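# Put the towel in the bottom drawer and close it

## Task

Get the entire towel into the bottom drawer and close that drawer fully. The attempt fails if the towel, at a moment when neither hand holds it, falls so that its mean height sinks by more than roughly a thumb's length in a single drop.

## Robot and tools

Robot: two arms, left_arm and right_arm. The left arm has a five-finger left hand and the right arm a right hand, mirror images of each other. Bases in the scene frame: left_arm at (+0.040, +0.282, +0.001) m, right_arm at (-0.004, -0.249, 0) m, both turned only very slightly about z. A post stands behind the arms, and a camera stand sits between them just behind the bases. Cameras: cam_high and cam_low, each 672x504.

Frames. Scene frame: origin at table-top height, midway between the nominal bases, +z up, +x out over the table, left_arm toward +y. Each arm's reported hand pose, and every offset sent to it, use that arm's own base axes. The hand point is a spot fixed to the palm: 0.05 m in front of it and 0.15 m from the wrist face along the fingers. Its +z runs along straight fingers and +y points out of the palm. On the right hand +x points across the palm away from the thumb; on the left hand +x points toward the thumb. Straight fingertips reach 0.06 to 0.07 m past the point, and the finger centre lines sit 0.06 m behind it along -y. A wrist bracket on the little-finger side can strike objects.

The 28-number row (every entry in [-1, 1], always all 28, even when one arm is idle): left dx, dy, dz, rx, ry, rz; left thumb_turn, thumb_bend, index, middle, ring, little; left force_limit, speed; then the same 14 for the right arm. The six pose entries are an offset, not a pose: they are measured from that arm's Hand target as it stood when the action (or move) began, along its base axes, with 1.0 = 0.6 m or 180 degrees. rx, ry, rz form one rotation vector, turning about the Hand target's position. Rows within an action do not add up; each counts from the same start. A later action starts from the new Hand target, so sending the same offset again moves further. All zeros asks for nothing new. The six hand entries are absolute finger targets: -1 open/straight, +1 closed/curled; thumb_turn +1 puts the thumb opposite the fingers. force_limit maps -1..+1 to about 0..10 N at the fingertip (0..15 N for the two thumb motors). speed rises from near zero at -1 to full at +0.48 and stays full above; full speed crosses the whole range in 0.49 s. For a soft grip close with speed -0.94 or lower. Hand entries never mean 'no change': to keep a hand as is, resend the last eight numbers actually run for it (before any were run, send its hand_measured plus its hand_force_limit and hand_speed).

Grip sizes: thumb in front and fingers closed hold about 0.035 to 0.065 m; a handle down to about 0.025 m; a light item up to about 0.08 m between thumb tip and index pad. A motor moves only when its target changes by at least 0.002. To squeeze harder, raise force_limit and send a more closed target than hand_measured; to loosen, send a more open one.

Tools.
execute_actions(actions, cameras): actions is a list of actions, each a list of 1 to 15 rows, one row per 1/30 s step; a short action repeats its last row until step 15. Images arrive only if actions is empty or cameras names them (["all"], [] or names).
move(target, speed, blend, blocking, cameras): target is one row or a list of up to 15 rows, every one an offset from the same starting Hand targets. speed is path speed in m/s, 0.002 to 4.3, default 0.25, turning at up to twice that in rad/s; one value or one per target. blend (m) rounds corners in a list; 0 stops at each. Paths are straight, ignore obstacles and the other arm, and cut off after 10 s. blocking=false returns after about 0.5 s while motion continues.
wait(seconds 0 to 3600, cameras): lets time pass, sending nothing. stop(cameras): brakes a running move. zoom_image(camera cam_high or cam_low, region [x0, y0, x1, y1] in pixels, at most 504 by 504). show_instructions(): shows the reference pages. finished_scene(scene 1): ends the scene for good.

Results: end_effector_position (m) and end_effector_quat_wxyz per arm in its base frame; Hand target (the last commanded pose after clipping, origin of the next offsets); joint positions, velocities, torques, motor temperatures; per hand six-value lists hand_measured, hand_stopped_by (moving, target, force, stalled, fault) and hand_load_n (positive when the finger is pushed open; near 0 after a grip is lost), plus hand_force_limit and hand_speed. A move adds a 'move:' line: done, off_target, moving, held or fault, with limits=paced (pose clipped) or limits=held (steps withheld). Arms often rest 1 to 3 cm (sometimes 5 cm) low or short of the command; the next execute_actions re-requests it, or send the gap as an offset. Orientation commands are clipped to 40 degrees from the measured pose each step.

Joint ranges (rad): waist -2.880..2.880, shoulder 0..3.142, elbow 0..3.019, wrist pitch -1.693..1.571, wrist yaw -1.571..1.571, wrist roll -2.094..2.094.

Avoid: letting the towel fall while ungripped; anything leaving the table; slamming the drawer or ramming fixed parts; fast contacts; the two arms or hands touching or one hand closing on the other; overloading fingers; long stretched or blocked pushes that heat motors (a warning at 85 °C, the arm drops at 100 °C). Retract a pressing arm by commanding back past its hand point.

Each tool is called by a JSON object that holds its "name" and its "arguments".

Reference images:

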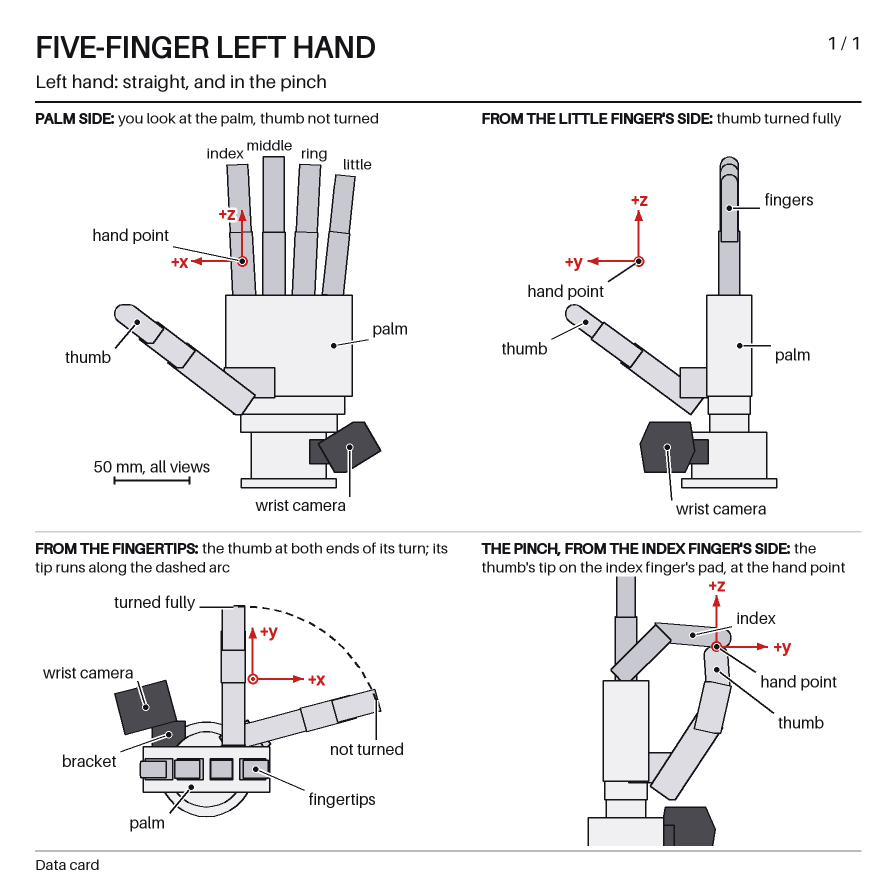

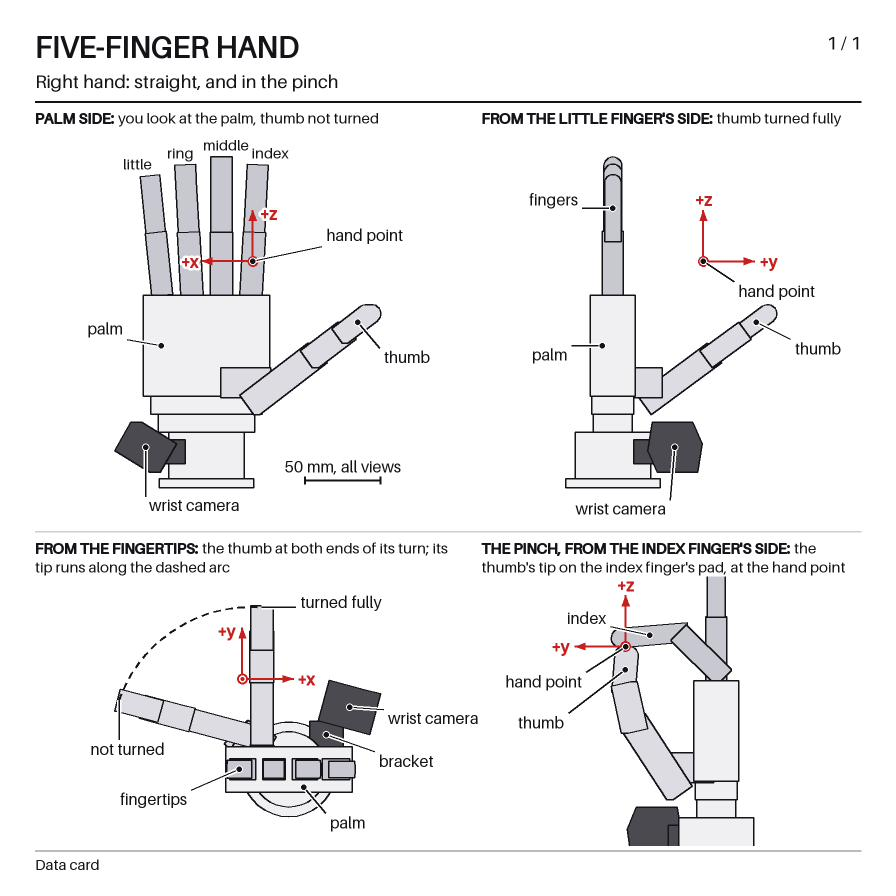

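## Session

{"name": "execute_actions", "arguments": {"actions": []}}

Scene clock: 0.00 s.
left_arm: end_effector_position=(+0.2918, +0.1742, +0.2054) hand_measured=(-1.000, -1.000, -1.000, -1.000, -1.000, -1.000) hand_load_n=(+0.0, +0.0, +0.0, +0.0, +0.0, +0.0) hand_stopped_by=(target, target, target, target, target, target) hand_force_limit=0.00 hand_speed=-0.80 end_effector_quat_wxyz=(-0.051, -0.364, +0.810, +0.457) | right_arm: end_effector_position=(+0.5383, +0.3845, +0.2862) hand_measured=(-1.000, -1.000, -1.000, -1.000, -1.000, -1.000) hand_load_n=(+0.0, +0.0, +0.0, +0.0, +0.0, +0.0) hand_stopped_by=(target, target, target, target, target, target) hand_force_limit=0.00 hand_speed=-0.80 end_effector_quat_wxyz=(+0.224, -0.195, +0.954, +0.035)
Joint positions: left_arm=[0.09 1.655 1.221 -1.683 -0.829 0.571] | right_arm=[0.565 1.666 1.701 -1.157 0.091 1.711]
Joint velocities: within noise
Joint torques (N m): no reading
Motor temperatures (°C): left_arm=[22 22 24 22 25 22] | right_arm=[26 22 19 18 23 22]
Heat: left arm: hottest wrist yaw 25 °C; right arm: hottest waist 26 °C.
Hand target: left_arm +0.2973, +0.1747, +0.2117; -0.041, -0.370, +0.810, +0.453 | right_arm +0.5429, +0.3875, +0.3020; +0.238, -0.194, +0.951, +0.040

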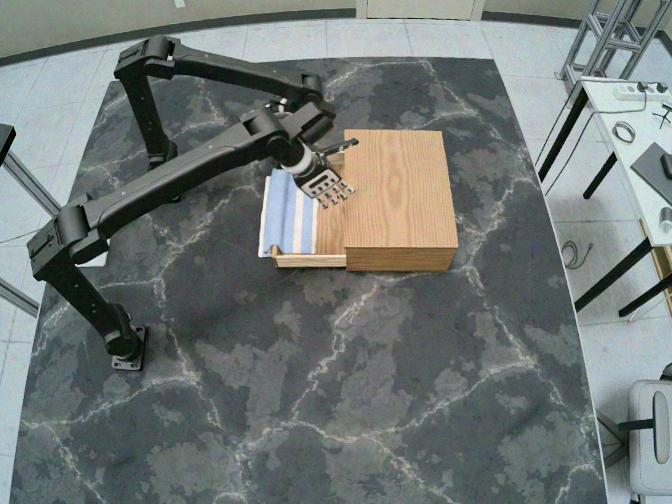

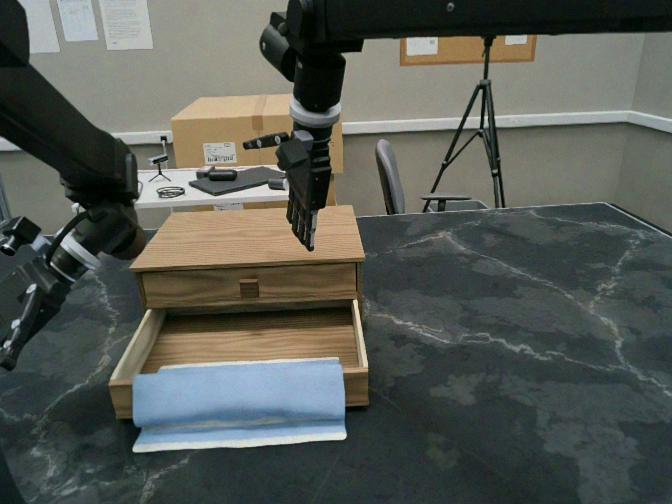

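{"name": "zoom_image", "arguments": {"camera": "cam_high", "region": [230, 110, 480, 290]}}

{"name": "zoom_image", "arguments": {"camera": "cam_low", "region": [80, 180, 420, 470]}}

Scaled by 2.016.

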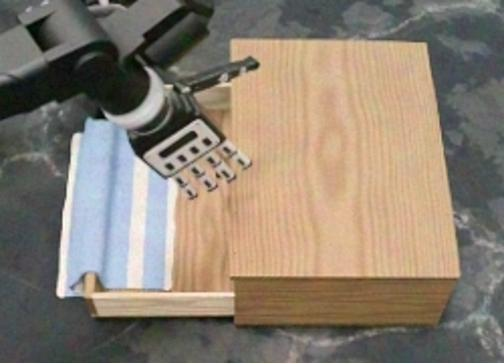

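Scaled by 1.482.

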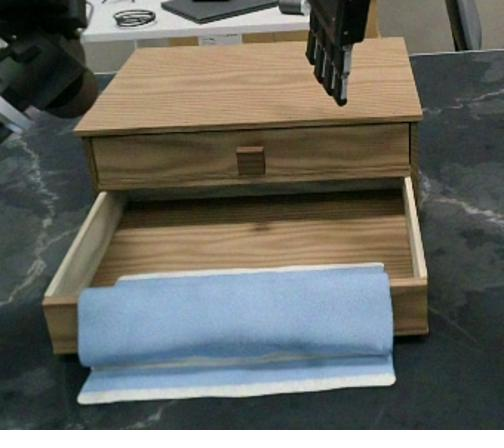

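{"name": "move", "arguments": {"target": [0,0,0,0,0,0,-1,-1,-1,-1,-1,-1,0,-0.8,-0.3,-0.35,0.1,0,0,0,-1,-1,-1,-1,-1,-1,0,-0.8], "cameras": ["all"]}}

Scene clock: 33.77 s.
left_arm: end_effector_position=(+0.2918, +0.1742, +0.2054) hand_measured=(-1.000, -1.000, -1.000, -1.000, -1.000, -1.000) hand_load_n=(+0.0, +0.0, +0.0, +0.0, +0.0, +0.0) hand_stopped_by=(target, target, target, target, target, target) hand_force_limit=0.00 hand_speed=-0.80 end_effector_quat_wxyz=(-0.051, -0.364, +0.810, +0.457) | right_arm: end_effector_position=(+0.3637, +0.1820, +0.3716) hand_measured=(-1.000, -1.000, -1.000, -1.000, -1.000, -1.000) hand_load_n=(+0.0, +0.0, +0.0, +0.0, +0.0, +0.0) hand_stopped_by=(target, target, target, target, target, target) hand_force_limit=0.00 hand_speed=-0.80 end_effector_quat_wxyz=(+0.252, -0.194, +0.947, +0.043)
Joint positions: left_arm=[0.09 1.655 1.221 -1.683 -0.829 0.571] | right_arm=[0.29 1.017 1.288 -1.327 -0.04 1.468]
Joint torques (N m): left_arm=[-1.2 -12.51 9.39 -0.64 -0.52 0.04] | right_arm=[0.5 -5.48 9.02 0.42 -0.13 -0.09]
Motor temperatures (°C): left_arm=[22 24 28 22 25 22] | right_arm=[26 23 26 18 23 22]
Heat: left arm: hottest elbow 28 °C; right arm: hottest waist 26 °C.
Hand target: left_arm +0.2973, +0.1747, +0.2117; -0.041, -0.370, +0.810, +0.453 | right_arm +0.3628, +0.1775, +0.3619; +0.238, -0.194, +0.951, +0.041
Off the commanded pose: left_arm 0.008 m, 1 deg | right_arm 0.011 m, 2 deg.
move: off_target (right_arm)

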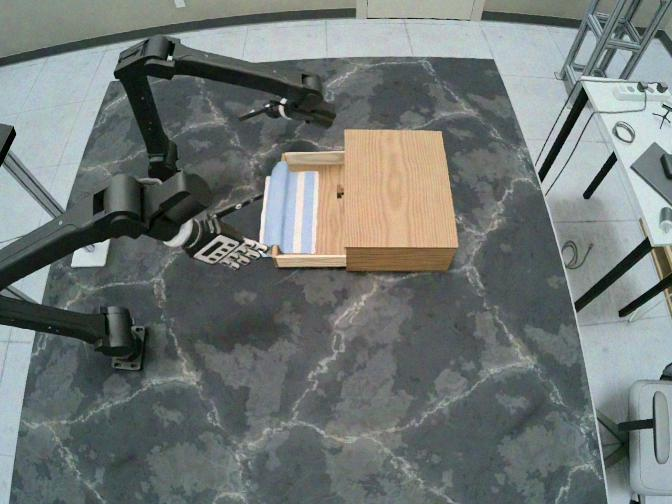

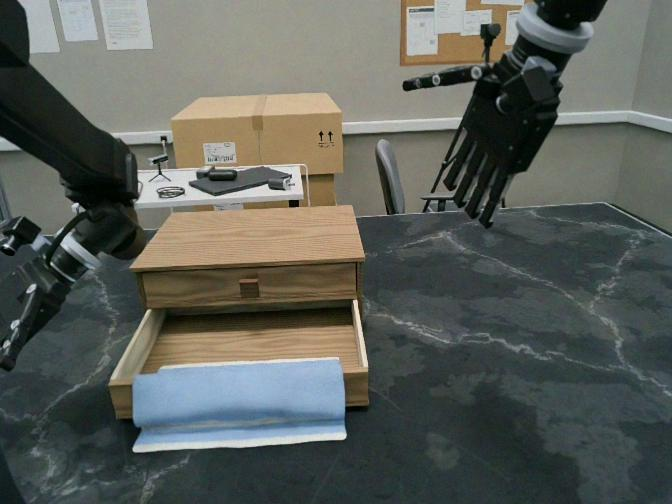

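{"name": "zoom_image", "arguments": {"camera": "cam_high", "region": [240, 110, 480, 290]}}

{"name": "zoom_image", "arguments": {"camera": "cam_low", "region": [100, 280, 400, 470]}}

{"name": "zoom_image", "arguments": {"camera": "cam_high", "region": [150, 130, 350, 290]}}

Scaled by 2.100.

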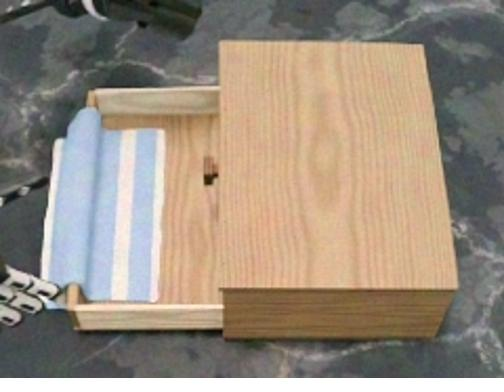

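Scaled by 1.680.

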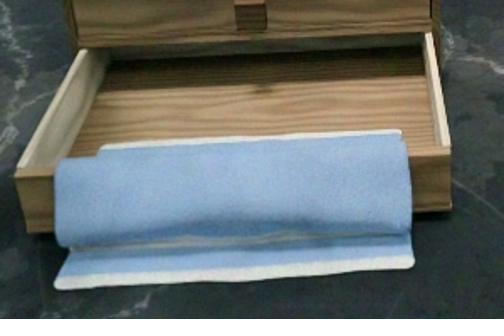

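Scaled by 2.520.

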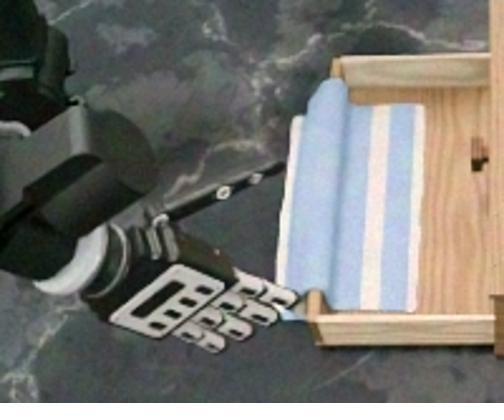

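{"name": "move", "arguments": {"target": [0,-0.2,0.25,-0.196,-0.2355,0.21,-1,-1,-1,-1,-1,-1,0,-0.8,-0.15,-0.25,0,0,0,0,-1,-1,-1,-1,-1,-1,0,-0.8], "cameras": ["all"]}}

Scene clock: 142.13 s.
left_arm: end_effector_position=(+0.2937, +0.0532, +0.3414) hand_measured=(-1.000, -1.000, -1.000, -1.000, -1.000, -1.000) hand_load_n=(+0.0, +0.0, +0.0, +0.0, +0.0, +0.0) hand_stopped_by=(target, target, target, target, target, target) hand_force_limit=0.00 hand_speed=-0.80 end_effector_quat_wxyz=(-0.067, +0.698, -0.711, +0.044) | right_arm: end_effector_position=(+0.2784, +0.0288, +0.3652) hand_measured=(-1.000, -1.000, -1.000, -1.000, -1.000, -1.000) hand_load_n=(+0.0, +0.0, +0.0, +0.0, +0.0, +0.0) hand_stopped_by=(target, target, target, target, target, target) hand_force_limit=0.00 hand_speed=-0.80 end_effector_quat_wxyz=(+0.243, -0.195, +0.949, +0.039)
Joint positions: left_arm=[0.234 1.216 1.501 -1.695 0.005 0.252] | right_arm=[-0.351 0.834 1.193 -1.542 -0.317 0.877]
Joint torques (N m): left_arm=[-0.5 -8.94 13.53 0.24 0.09 -0.1] | right_arm=[0.5 -3.72 8.54 0.18 -0.31 -0.1]
Heat: left arm: hottest elbow 31 °C; right arm: hottest elbow 28 °C.
Hand target: left_arm +0.2973, +0.0547, +0.3617; +0.000, +0.708, -0.707, -0.001 | right_arm +0.2728, +0.0275, +0.3619; +0.239, -0.194, +0.951, +0.040
Off the commanded pose: left_arm 0.021 m, 9 deg | right_arm 0.007 m, 1 deg.
joint sent to its limit (left arm) — joint 4 (wrist pitch), lower limit. The joint targets are off in orientation, not in position.
move: off_target (left_arm)

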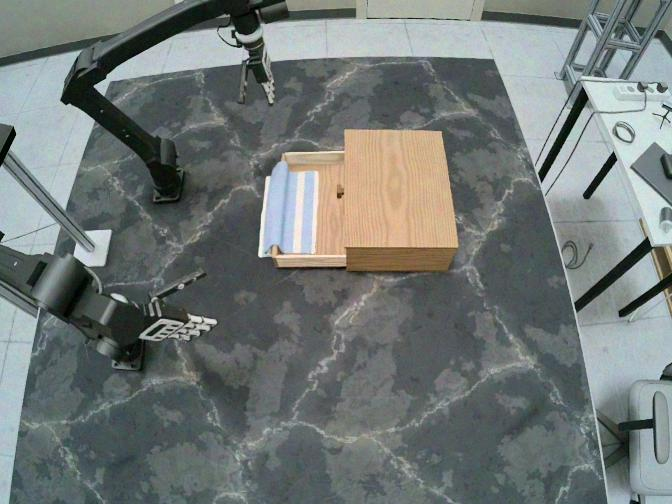

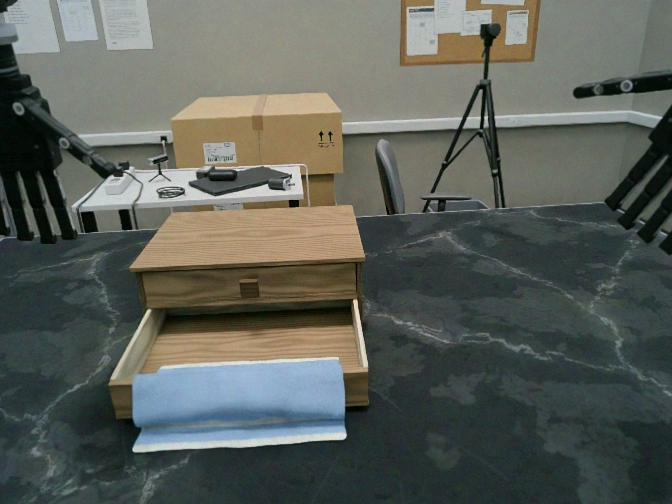

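{"name": "move", "arguments": {"target": [0.14,-0.305,-0.16,0,-0.25,0,1,-0.6,-0.45,-0.45,-0.45,-0.45,0,-0.3,0,0,0,0,0,0,-1,-1,-1,-1,-1,-1,0,-0.8], "cameras": ["all"]}}

Scene clock: 184.93 s.
left_arm: end_effector_position=(+0.3765, -0.1255, +0.2543) hand_measured=(+1.000, -0.600, -0.450, -0.450, -0.450, -0.450) hand_load_n=(+0.0, +0.0, +0.0, +0.0, +0.0, +0.0) hand_stopped_by=(target, target, target, target, target, target) hand_force_limit=0.00 hand_speed=-0.30 end_effector_quat_wxyz=(-0.264, +0.653, -0.663, +0.253) | right_arm: end_effector_position=(+0.2783, +0.0288, +0.3652) hand_measured=(-1.000, -1.000, -1.000, -1.000, -1.000, -1.000) hand_load_n=(+0.0, +0.0, +0.0, +0.0, +0.0, +0.0) hand_stopped_by=(target, target, target, target, target, target) hand_force_limit=0.00 hand_speed=-0.80 end_effector_quat_wxyz=(+0.243, -0.196, +0.949, +0.039)
Joint positions: left_arm=[-0.324 0.999 1.021 -0.873 -0.227 -0.224] | right_arm=[-0.351 0.834 1.193 -1.542 -0.317 0.876]
Joint torques (N m): left_arm=[-1.44 -7.47 11.44 2.17 -0.23 -0.12] | right_arm=[0.5 -3.84 8.53 0.23 -0.31 -0.09]
Motor temperatures (°C): left_arm=[22 24 33 22 25 22] | right_arm=[25 22 26 18 23 21]
Heat: left arm: hottest elbow 33 °C; right arm: hottest elbow 26 °C.
Hand target: left_arm +0.3813, -0.1283, +0.2657; -0.271, +0.654, -0.653, +0.270 | right_arm +0.2728, +0.0275, +0.3619; +0.239, -0.194, +0.951, +0.040
Off the commanded pose: left_arm 0.013 m, 2 deg | right_arm 0.007 m, 1 deg.
move: off_target (left_arm)

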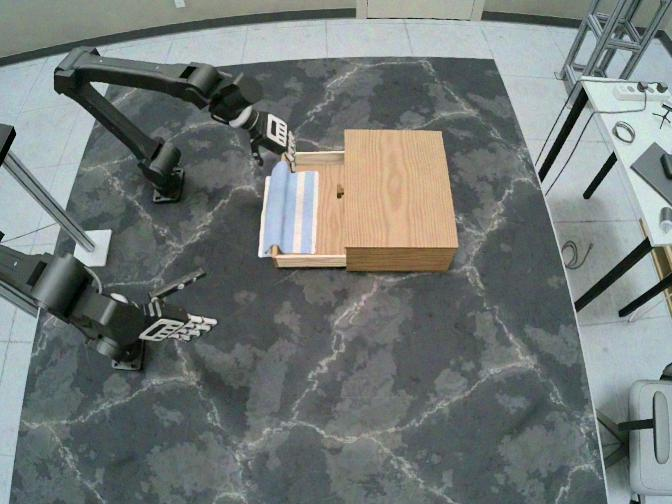

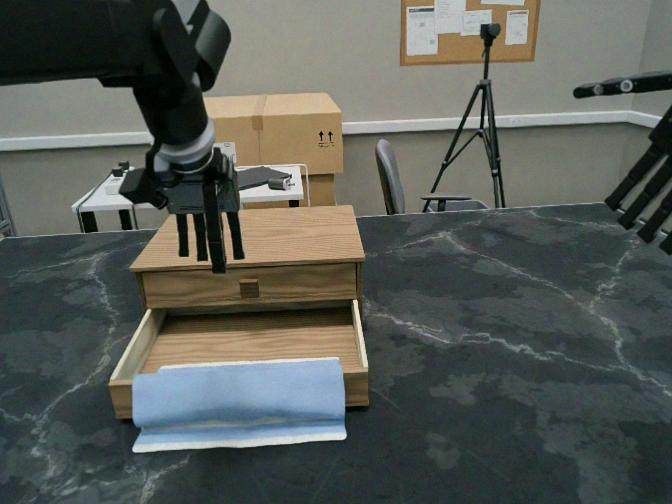

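{"name": "zoom_image", "arguments": {"camera": "cam_high", "region": [200, 60, 360, 280]}}

{"name": "zoom_image", "arguments": {"camera": "cam_low", "region": [100, 120, 400, 460]}}

Scaled by 2.291.

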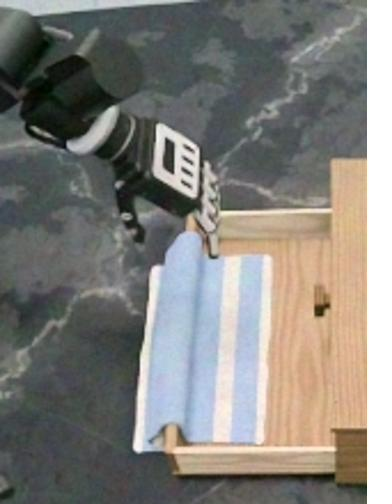

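Scaled by 1.482.

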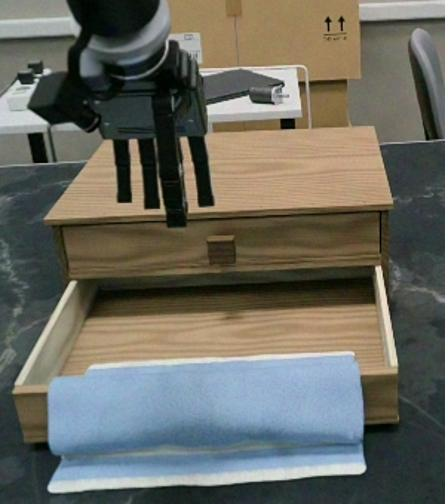

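{"name": "move", "arguments": {"target": [-0.012,0,-0.257,0,0,0,1,-0.6,-0.45,-0.45,-0.45,-0.45,0,-0.3,0,0,0,0,0,0,-1,-1,-1,-1,-1,-1,0,-0.8], "cameras": ["all"], "speed": 0.12}}

{"name": "zoom_image", "arguments": {"camera": "cam_high", "region": [200, 110, 360, 280]}}

{"name": "zoom_image", "arguments": {"camera": "cam_low", "region": [100, 220, 400, 460]}}

Scene clock: 213.30 s.
left_arm: end_effector_position=(+0.3666, -0.1230, +0.1054) hand_measured=(+1.000, -0.600, -0.450, -0.450, -0.450, -0.450) hand_load_n=(+0.0, +0.0, +0.0, +0.0, +0.0, +0.0) hand_stopped_by=(target, target, target, target, target, target) hand_force_limit=0.00 hand_speed=-0.30 end_effector_quat_wxyz=(-0.267, +0.654, -0.659, +0.258) | right_arm: end_effector_position=(+0.2783, +0.0288, +0.3652) hand_measured=(-1.000, -1.000, -1.000, -1.000, -1.000, -1.000) hand_load_n=(+0.0, +0.0, +0.0, +0.0, +0.0, +0.0) hand_stopped_by=(target, target, target, target, target, target) hand_force_limit=0.00 hand_speed=-0.80 end_effector_quat_wxyz=(+0.243, -0.196, +0.949, +0.039)
Joint positions: left_arm=[-0.329 1.046 0.645 -0.438 -0.233 -0.23] | right_arm=[-0.351 0.834 1.193 -1.542 -0.317 0.876]
Joint torques (N m): left_arm=[-1.73 -6.07 10.69 2.24 -0.24 -0.09] | right_arm=[0.38 -3.72 8.54 0.23 -0.32 -0.09]
Heat: left arm: hottest elbow 35 °C; right arm: hottest elbow 26 °C.
Hand target: left_arm +0.3742, -0.1282, +0.1116; -0.271, +0.654, -0.653, +0.270 | right_arm +0.2728, +0.0275, +0.3619; +0.239, -0.194, +0.951, +0.040
Off the commanded pose: left_arm 0.011 m, 2 deg | right_arm 0.007 m, 1 deg.
move: off_target (left_arm)

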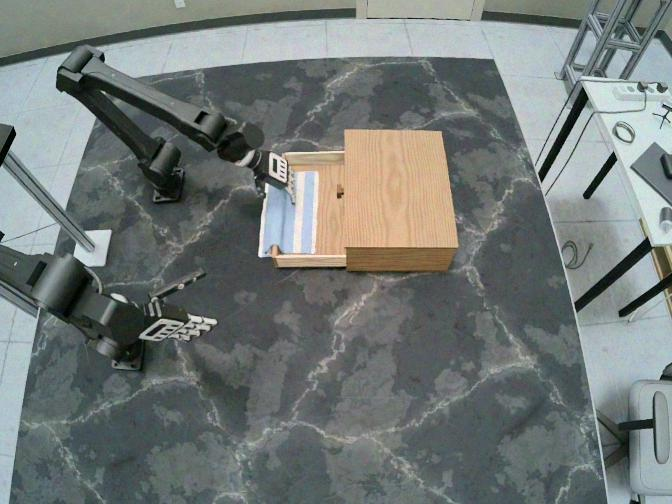

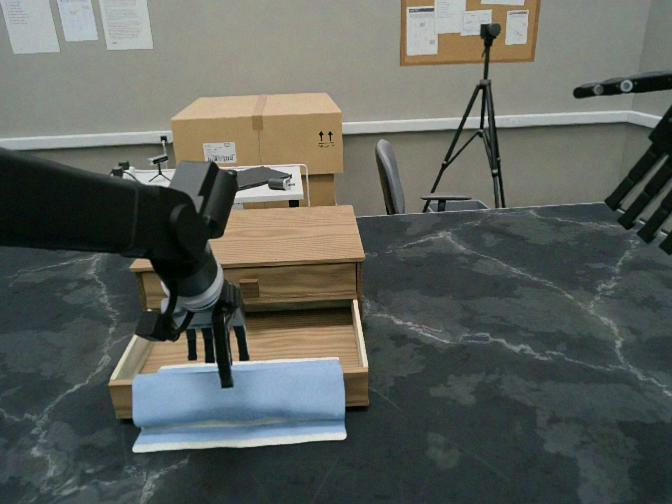

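Scaled by 2.965.

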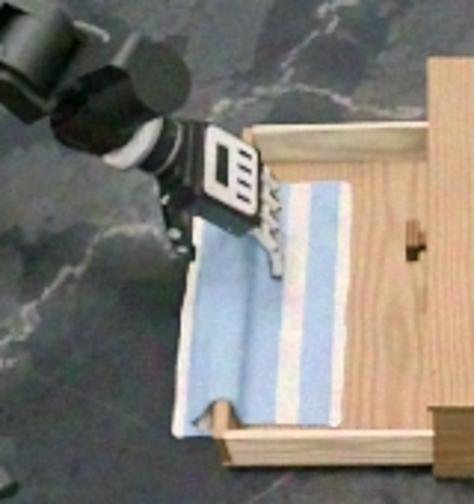

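Scaled by 1.680.

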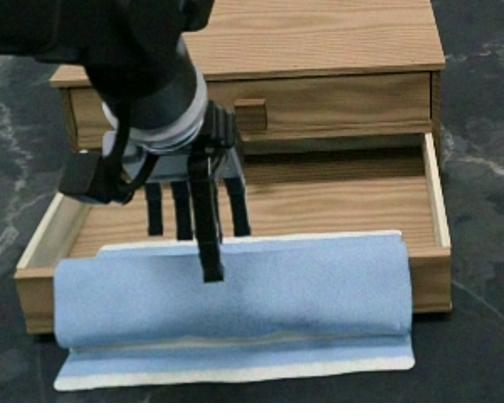

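{"name": "move", "arguments": {"target": [0,0,-0.012,0,0,0,1,-0.1,0.1,0.1,0.1,0.1,-0.3,-0.85,0,0,0,0,0,0,-1,-1,-1,-1,-1,-1,0,-0.8], "cameras": ["all"], "speed": 0.12}}

{"name": "zoom_image", "arguments": {"camera": "cam_high", "region": [200, 110, 360, 280]}}

{"name": "zoom_image", "arguments": {"camera": "cam_low", "region": [100, 220, 400, 460]}}

Scene clock: 228.40 s.
left_arm: end_effector_position=(+0.3731, -0.1245, +0.1044) hand_measured=(+1.000, -0.100, +0.100, -0.076, +0.100, +0.100) hand_load_n=(+0.0, +0.0, +0.5, +0.0, +1.5, +0.0) hand_stopped_by=(target, target, target, force, target, target) hand_force_limit=-0.30 hand_speed=-0.85 end_effector_quat_wxyz=(-0.274, +0.652, -0.654, +0.269) | right_arm: end_effector_position=(+0.2783, +0.0288, +0.3652) hand_measured=(-1.000, -1.000, -1.000, -1.000, -1.000, -1.000) hand_load_n=(+0.0, +0.0, +0.0, +0.0, +0.0, +0.0) hand_stopped_by=(target, target, target, target, target, target) hand_force_limit=0.00 hand_speed=-0.80 end_effector_quat_wxyz=(+0.243, -0.196, +0.949, +0.039)
Joint positions: left_arm=[-0.329 1.054 0.635 -0.392 -0.237 -0.23] | right_arm=[-0.351 0.834 1.193 -1.542 -0.317 0.876]
Joint torques (N m): left_arm=[-1.67 -5.83 10.35 1.44 -0.11 -0.09] | right_arm=[0.44 -3.78 8.53 0.18 -0.31 -0.09]
Heat: left arm: hottest elbow 35 °C; right arm: hottest elbow 26 °C.
Hand target: left_arm +0.3742, -0.1282, +0.1043; -0.271, +0.654, -0.653, +0.270 | right_arm +0.2728, +0.0275, +0.3619; +0.239, -0.194, +0.951, +0.040
Off the commanded pose: left_arm 0.004 m, 1 deg | right_arm 0.007 m, 1 deg.
move: done

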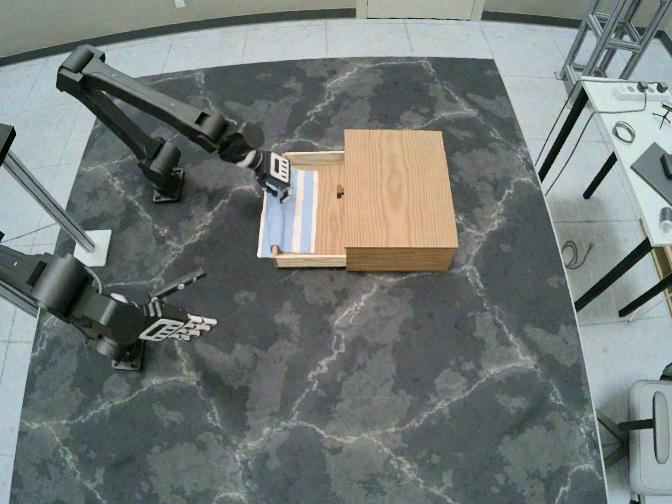

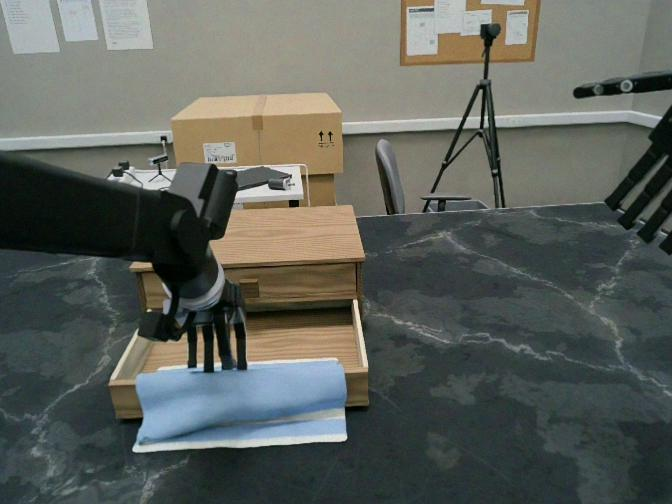

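Scaled by 2.965.

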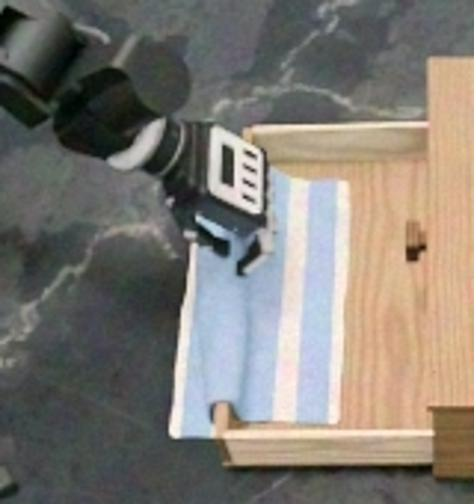

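Scaled by 1.680.

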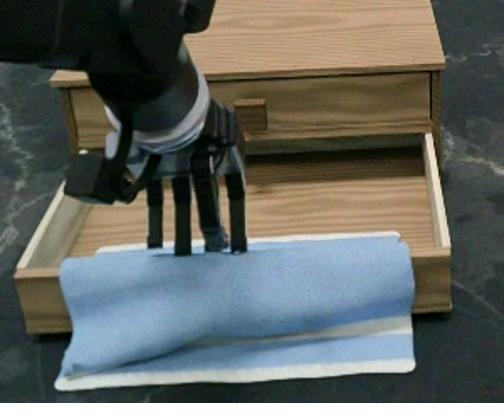

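{"name": "move", "arguments": {"target": [0,0,0,0,0,0,1,0.15,0.4,0.4,0.4,0.4,0,-0.85,0,0,0,0,0,0,-1,-1,-1,-1,-1,-1,0,-0.8], "cameras": ["all"], "speed": 0.12}}

{"name": "zoom_image", "arguments": {"camera": "cam_high", "region": [200, 110, 360, 280]}}

{"name": "zoom_image", "arguments": {"camera": "cam_low", "region": [100, 220, 400, 460]}}

Scene clock: 234.43 s.
left_arm: end_effector_position=(+0.3738, -0.1247, +0.1048) hand_measured=(+1.000, +0.060, +0.264, -0.010, +0.400, +0.400) hand_load_n=(+0.0, +7.0, +7.5, +4.5, +0.0, +0.0) hand_stopped_by=(target, force, force, force, target, target) hand_force_limit=0.00 hand_speed=-0.85 end_effector_quat_wxyz=(-0.275, +0.652, -0.653, +0.270) | right_arm: end_effector_position=(+0.2783, +0.0288, +0.3652) hand_measured=(-1.000, -1.000, -1.000, -1.000, -1.000, -1.000) hand_load_n=(+0.0, +0.0, +0.0, +0.0, +0.0, +0.0) hand_stopped_by=(target, target, target, target, target, target) hand_force_limit=0.00 hand_speed=-0.80 end_effector_quat_wxyz=(+0.243, -0.196, +0.949, +0.039)
Joint positions: left_arm=[-0.329 1.054 0.635 -0.39 -0.237 -0.233] | right_arm=[-0.351 0.834 1.193 -1.542 -0.317 0.876]
Joint torques (N m): left_arm=[-1.67 -5.89 10.32 1.35 -0.07 -0.08] | right_arm=[0.56 -3.78 8.54 0.23 -0.31 -0.08]
Heat: left arm: hottest elbow 34 °C; right arm: hottest elbow 26 °C.
Hand target: left_arm +0.3741, -0.1282, +0.1043; -0.271, +0.654, -0.653, +0.270 | right_arm +0.2728, +0.0275, +0.3619; +0.239, -0.194, +0.951, +0.040
Off the commanded pose: left_arm 0.004 m, 1 deg | right_arm 0.007 m, 1 deg.
move: done

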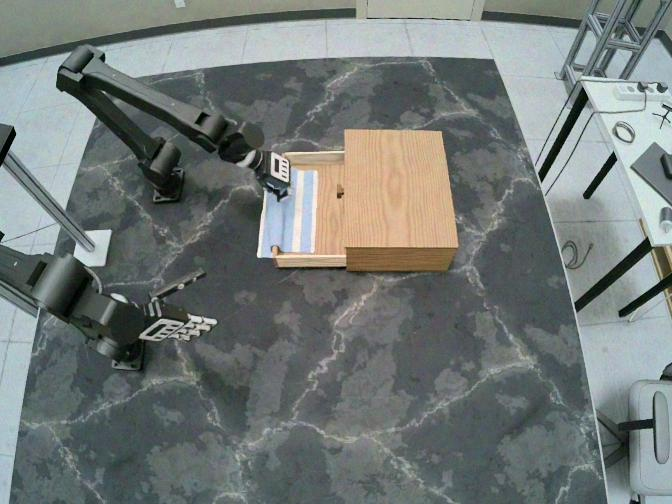

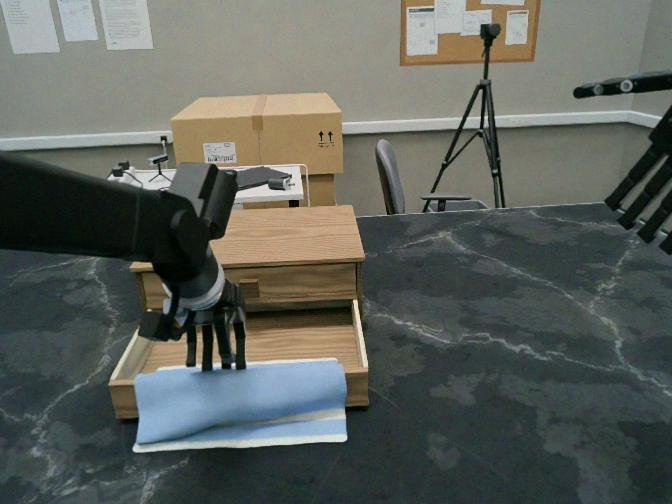

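Scaled by 2.965.

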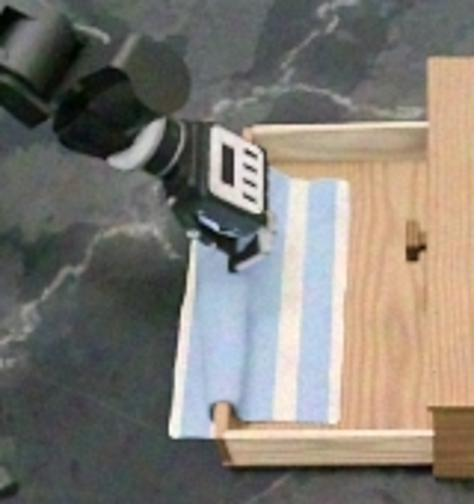

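Scaled by 1.680.

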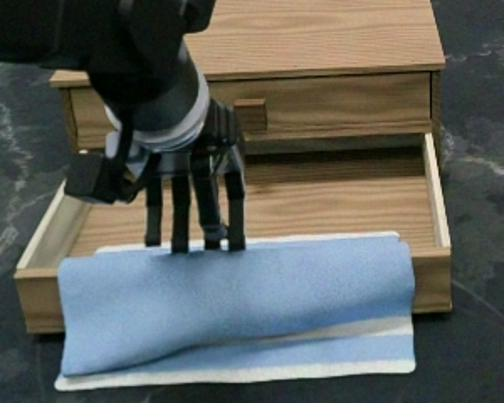

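{"name": "move", "arguments": {"target": [0,0,0.07,0,0,0,1,0.15,0.4,0.4,0.4,0.4,0,-0.85,0,0,0,0,0,0,-1,-1,-1,-1,-1,-1,0,-0.8], "cameras": ["all"], "speed": 0.06}}

{"name": "zoom_image", "arguments": {"camera": "cam_high", "region": [200, 110, 360, 280]}}

{"name": "zoom_image", "arguments": {"camera": "cam_low", "region": [100, 220, 400, 460]}}

Scene clock: 238.67 s.
left_arm: end_effector_position=(+0.3579, -0.1194, +0.1160) hand_measured=(+1.000, +0.060, +0.264, -0.010, +0.400, +0.400) hand_load_n=(+0.0, +7.0, +7.5, +0.0, +0.5, +0.0) hand_stopped_by=(target, force, force, force, target, target) hand_force_limit=0.00 hand_speed=-0.85 end_effector_quat_wxyz=(-0.262, +0.658, -0.663, +0.244) | right_arm: end_effector_position=(+0.2783, +0.0288, +0.3652) hand_measured=(-1.000, -1.000, -1.000, -1.000, -1.000, -1.000) hand_load_n=(+0.0, +0.0, +0.5, +0.0, +0.0, +0.0) hand_stopped_by=(target, target, target, target, target, target) hand_force_limit=0.00 hand_speed=-0.80 end_effector_quat_wxyz=(+0.243, -0.196, +0.949, +0.039)
Joint positions: left_arm=[-0.329 1.021 0.672 -0.522 -0.237 -0.234] | right_arm=[-0.351 0.834 1.193 -1.542 -0.317 0.876]
Joint torques (N m): left_arm=[-1.73 -7.3 14.54 1.06 -0.06 -0.06] | right_arm=[0.44 -3.72 8.53 0.2 -0.31 -0.09]
Heat: left arm: hottest elbow 34 °C; right arm: hottest elbow 26 °C.
Hand target: left_arm +0.3742, -0.1282, +0.1464; -0.271, +0.654, -0.653, +0.270 | right_arm +0.2728, +0.0275, +0.3619; +0.239, -0.194, +0.951, +0.040
Off the commanded pose: left_arm 0.035 m, 3 deg | right_arm 0.007 m, 1 deg.
move: off_target (left_arm)

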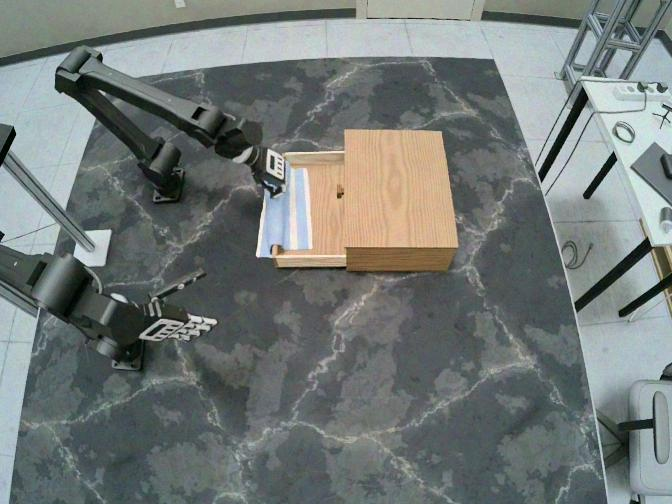

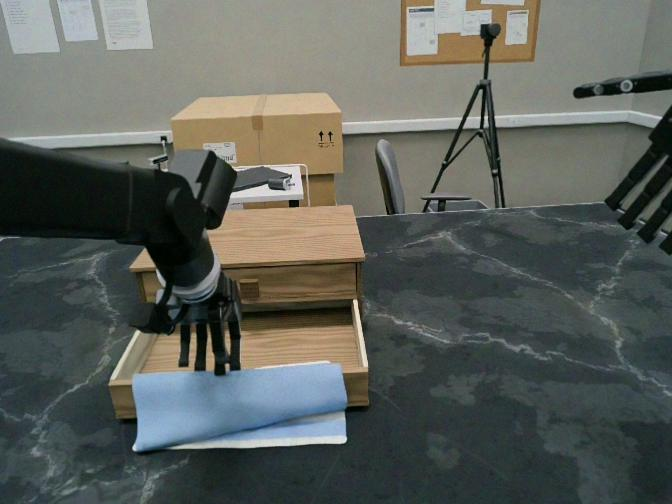

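Scaled by 2.965.

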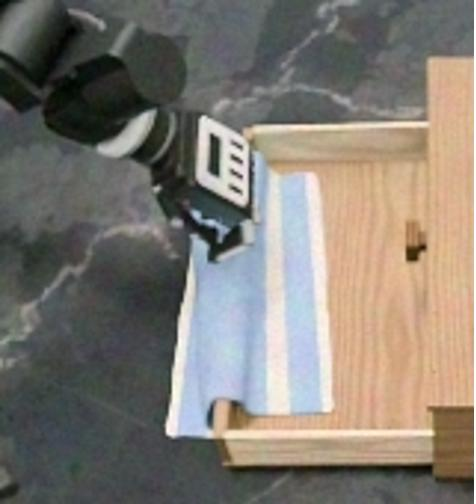

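Scaled by 1.680.

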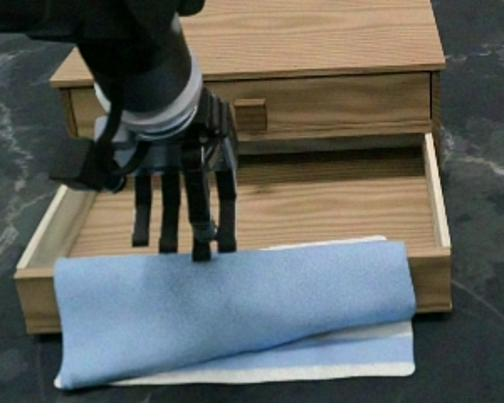

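{"name": "move", "arguments": {"target": [0.02,0,0.08,0,0,0,1,0.15,0.4,0.4,0.4,0.4,0,-0.85,0,0,0,0,0,0,-1,-1,-1,-1,-1,-1,0,-0.8], "cameras": ["all"], "speed": 0.06}}

{"name": "zoom_image", "arguments": {"camera": "cam_high", "region": [200, 110, 360, 280]}}

{"name": "zoom_image", "arguments": {"camera": "cam_low", "region": [100, 220, 400, 460]}}

Scene clock: 244.50 s.
left_arm: end_effector_position=(+0.3717, -0.1256, +0.1659) hand_measured=(+1.000, +0.060, +0.264, -0.010, +0.400, +0.400) hand_load_n=(+0.0, +7.0, +7.5, +0.0, +0.0, +0.0) hand_stopped_by=(target, force, force, force, target, target) hand_force_limit=0.00 hand_speed=-0.85 end_effector_quat_wxyz=(-0.260, +0.657, -0.662, +0.250) | right_arm: end_effector_position=(+0.2783, +0.0288, +0.3652) hand_measured=(-1.000, -1.000, -1.000, -1.000, -1.000, -1.000) hand_load_n=(+0.0, -0.5, +0.0, +0.0, +0.0, +0.0) hand_stopped_by=(target, target, target, target, target, target) hand_force_limit=0.00 hand_speed=-0.80 end_effector_quat_wxyz=(+0.243, -0.196, +0.949, +0.039)
Joint positions: left_arm=[-0.328 1.018 0.802 -0.648 -0.229 -0.234] | right_arm=[-0.351 0.834 1.193 -1.542 -0.317 0.876]
Joint torques (N m): left_arm=[-0.62 -7.12 14.83 1.13 -0.05 0.04] | right_arm=[0.5 -3.84 8.54 0.2 -0.31 -0.09]
Heat: left arm: hottest elbow 35 °C; right arm: hottest elbow 26 °C.
Hand target: left_arm +0.3861, -0.1283, +0.1944; -0.271, +0.654, -0.653, +0.270 | right_arm +0.2728, +0.0275, +0.3619; +0.239, -0.194, +0.951, +0.040
Off the commanded pose: left_arm 0.032 m, 3 deg | right_arm 0.007 m, 1 deg.
move: off_target (left_arm)

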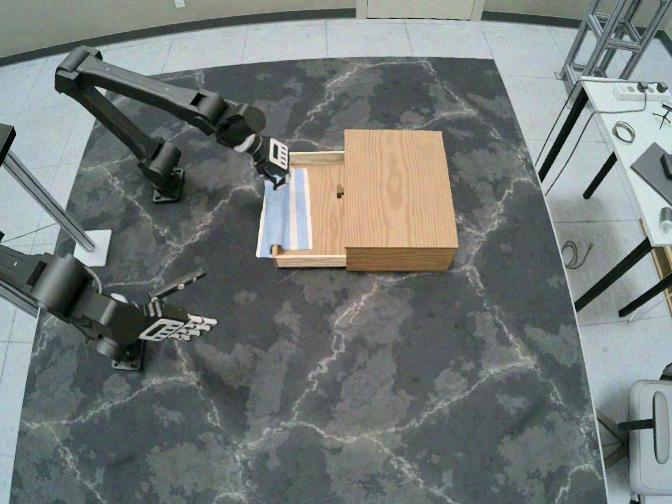

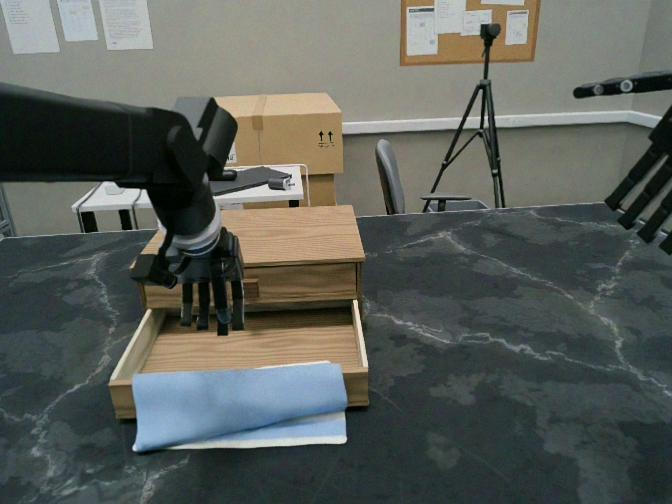

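Scaled by 2.965.

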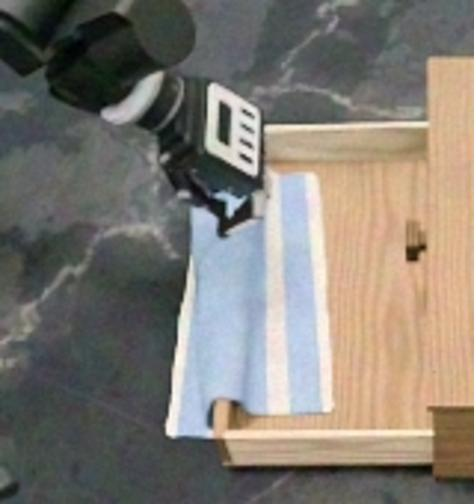

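Scaled by 1.680.

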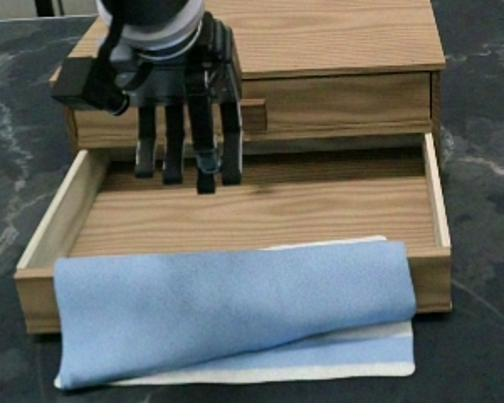

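{"name": "move", "arguments": {"target": [[-0.02,-0.077,0,0,0,0,1,-0.85,-0.5,-0.5,-0.5,-0.5,0,-0.2,0,0,0,0,0,0,-1,-1,-1,-1,-1,-1,0,-0.8],[-0.02,-0.077,-0.19,0,0,0,1,-0.85,-0.5,-0.5,-0.5,-0.5,0,-0.2,0,0,0,0,0,0,-1,-1,-1,-1,-1,-1,0,-0.8]], "cameras": ["all"], "speed": 0.1}}

{"name": "zoom_image", "arguments": {"camera": "cam_high", "region": [200, 110, 360, 280]}}

{"name": "zoom_image", "arguments": {"camera": "cam_low", "region": [100, 220, 400, 460]}}

Scene clock: 279.67 s.
left_arm: end_effector_position=(+0.3674, -0.1695, +0.0755) hand_measured=(+1.000, -0.850, -0.500, -0.500, -0.500, -0.500) hand_load_n=(+0.0, +0.0, +0.0, +0.0, +0.0, +0.0) hand_stopped_by=(target, target, target, target, target, target) hand_force_limit=0.00 hand_speed=-0.20 end_effector_quat_wxyz=(-0.269, +0.652, -0.660, +0.259) | right_arm: end_effector_position=(+0.2783, +0.0288, +0.3652) hand_measured=(-1.000, -1.000, -1.000, -1.000, -1.000, -1.000) hand_load_n=(+0.0, +0.0, +0.0, +0.0, +0.0, +0.0) hand_stopped_by=(target, target, target, target, target, target) hand_force_limit=0.00 hand_speed=-0.80 end_effector_quat_wxyz=(+0.243, -0.196, +0.949, +0.039)
Joint positions: left_arm=[-0.471 1.156 0.635 -0.345 -0.327 -0.338] | right_arm=[-0.351 0.834 1.193 -1.542 -0.317 0.876]
Joint torques (N m): left_arm=[-1.55 -6.95 10 2.24 -0.28 -0.08] | right_arm=[0.5 -3.72 8.54 0.21 -0.32 -0.09]
Motor temperatures (°C): left_arm=[22 23 39 22 24 22] | right_arm=[25 22 26 18 23 21]
Heat: left arm: hottest elbow 39 °C; right arm: hottest elbow 26 °C.
Hand target: left_arm +0.3742, -0.1745, +0.0804; -0.271, +0.654, -0.653, +0.270 | right_arm +0.2728, +0.0275, +0.3619; +0.239, -0.194, +0.951, +0.040
Off the commanded pose: left_arm 0.010 m, 2 deg | right_arm 0.007 m, 1 deg.
move: done

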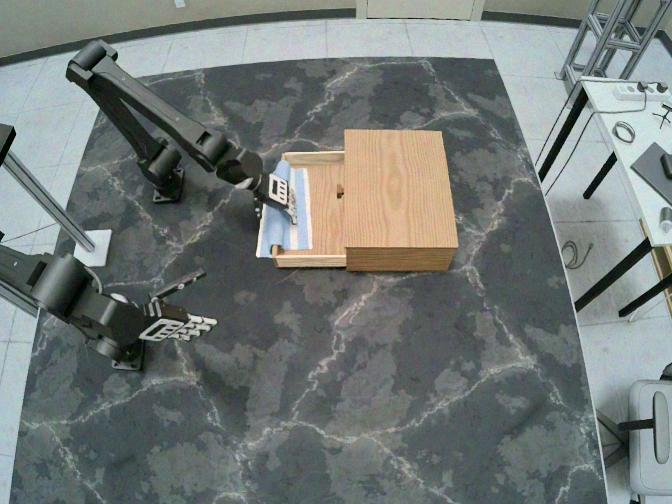

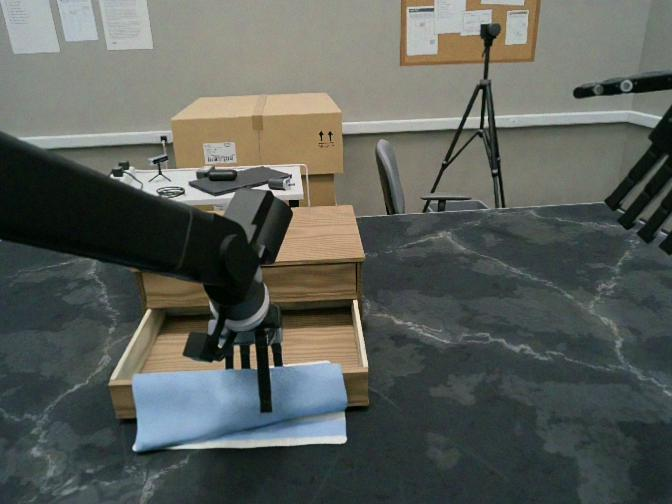

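Scaled by 2.965.

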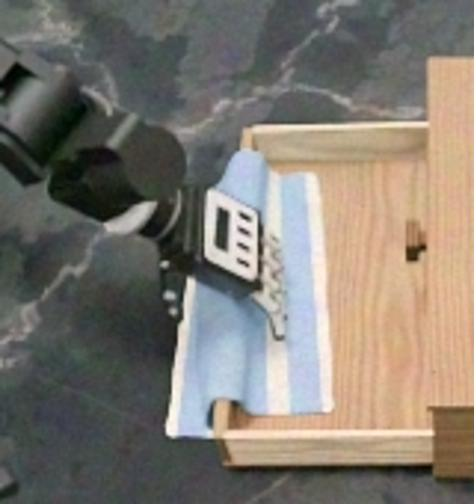

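Scaled by 1.680.

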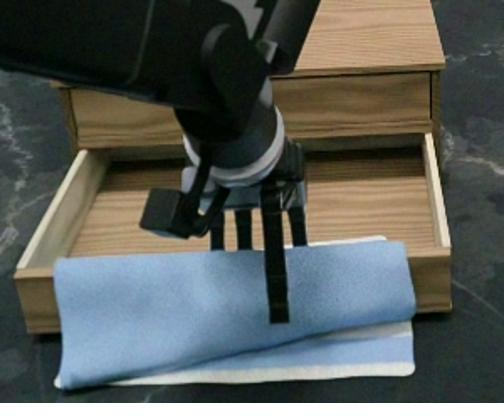

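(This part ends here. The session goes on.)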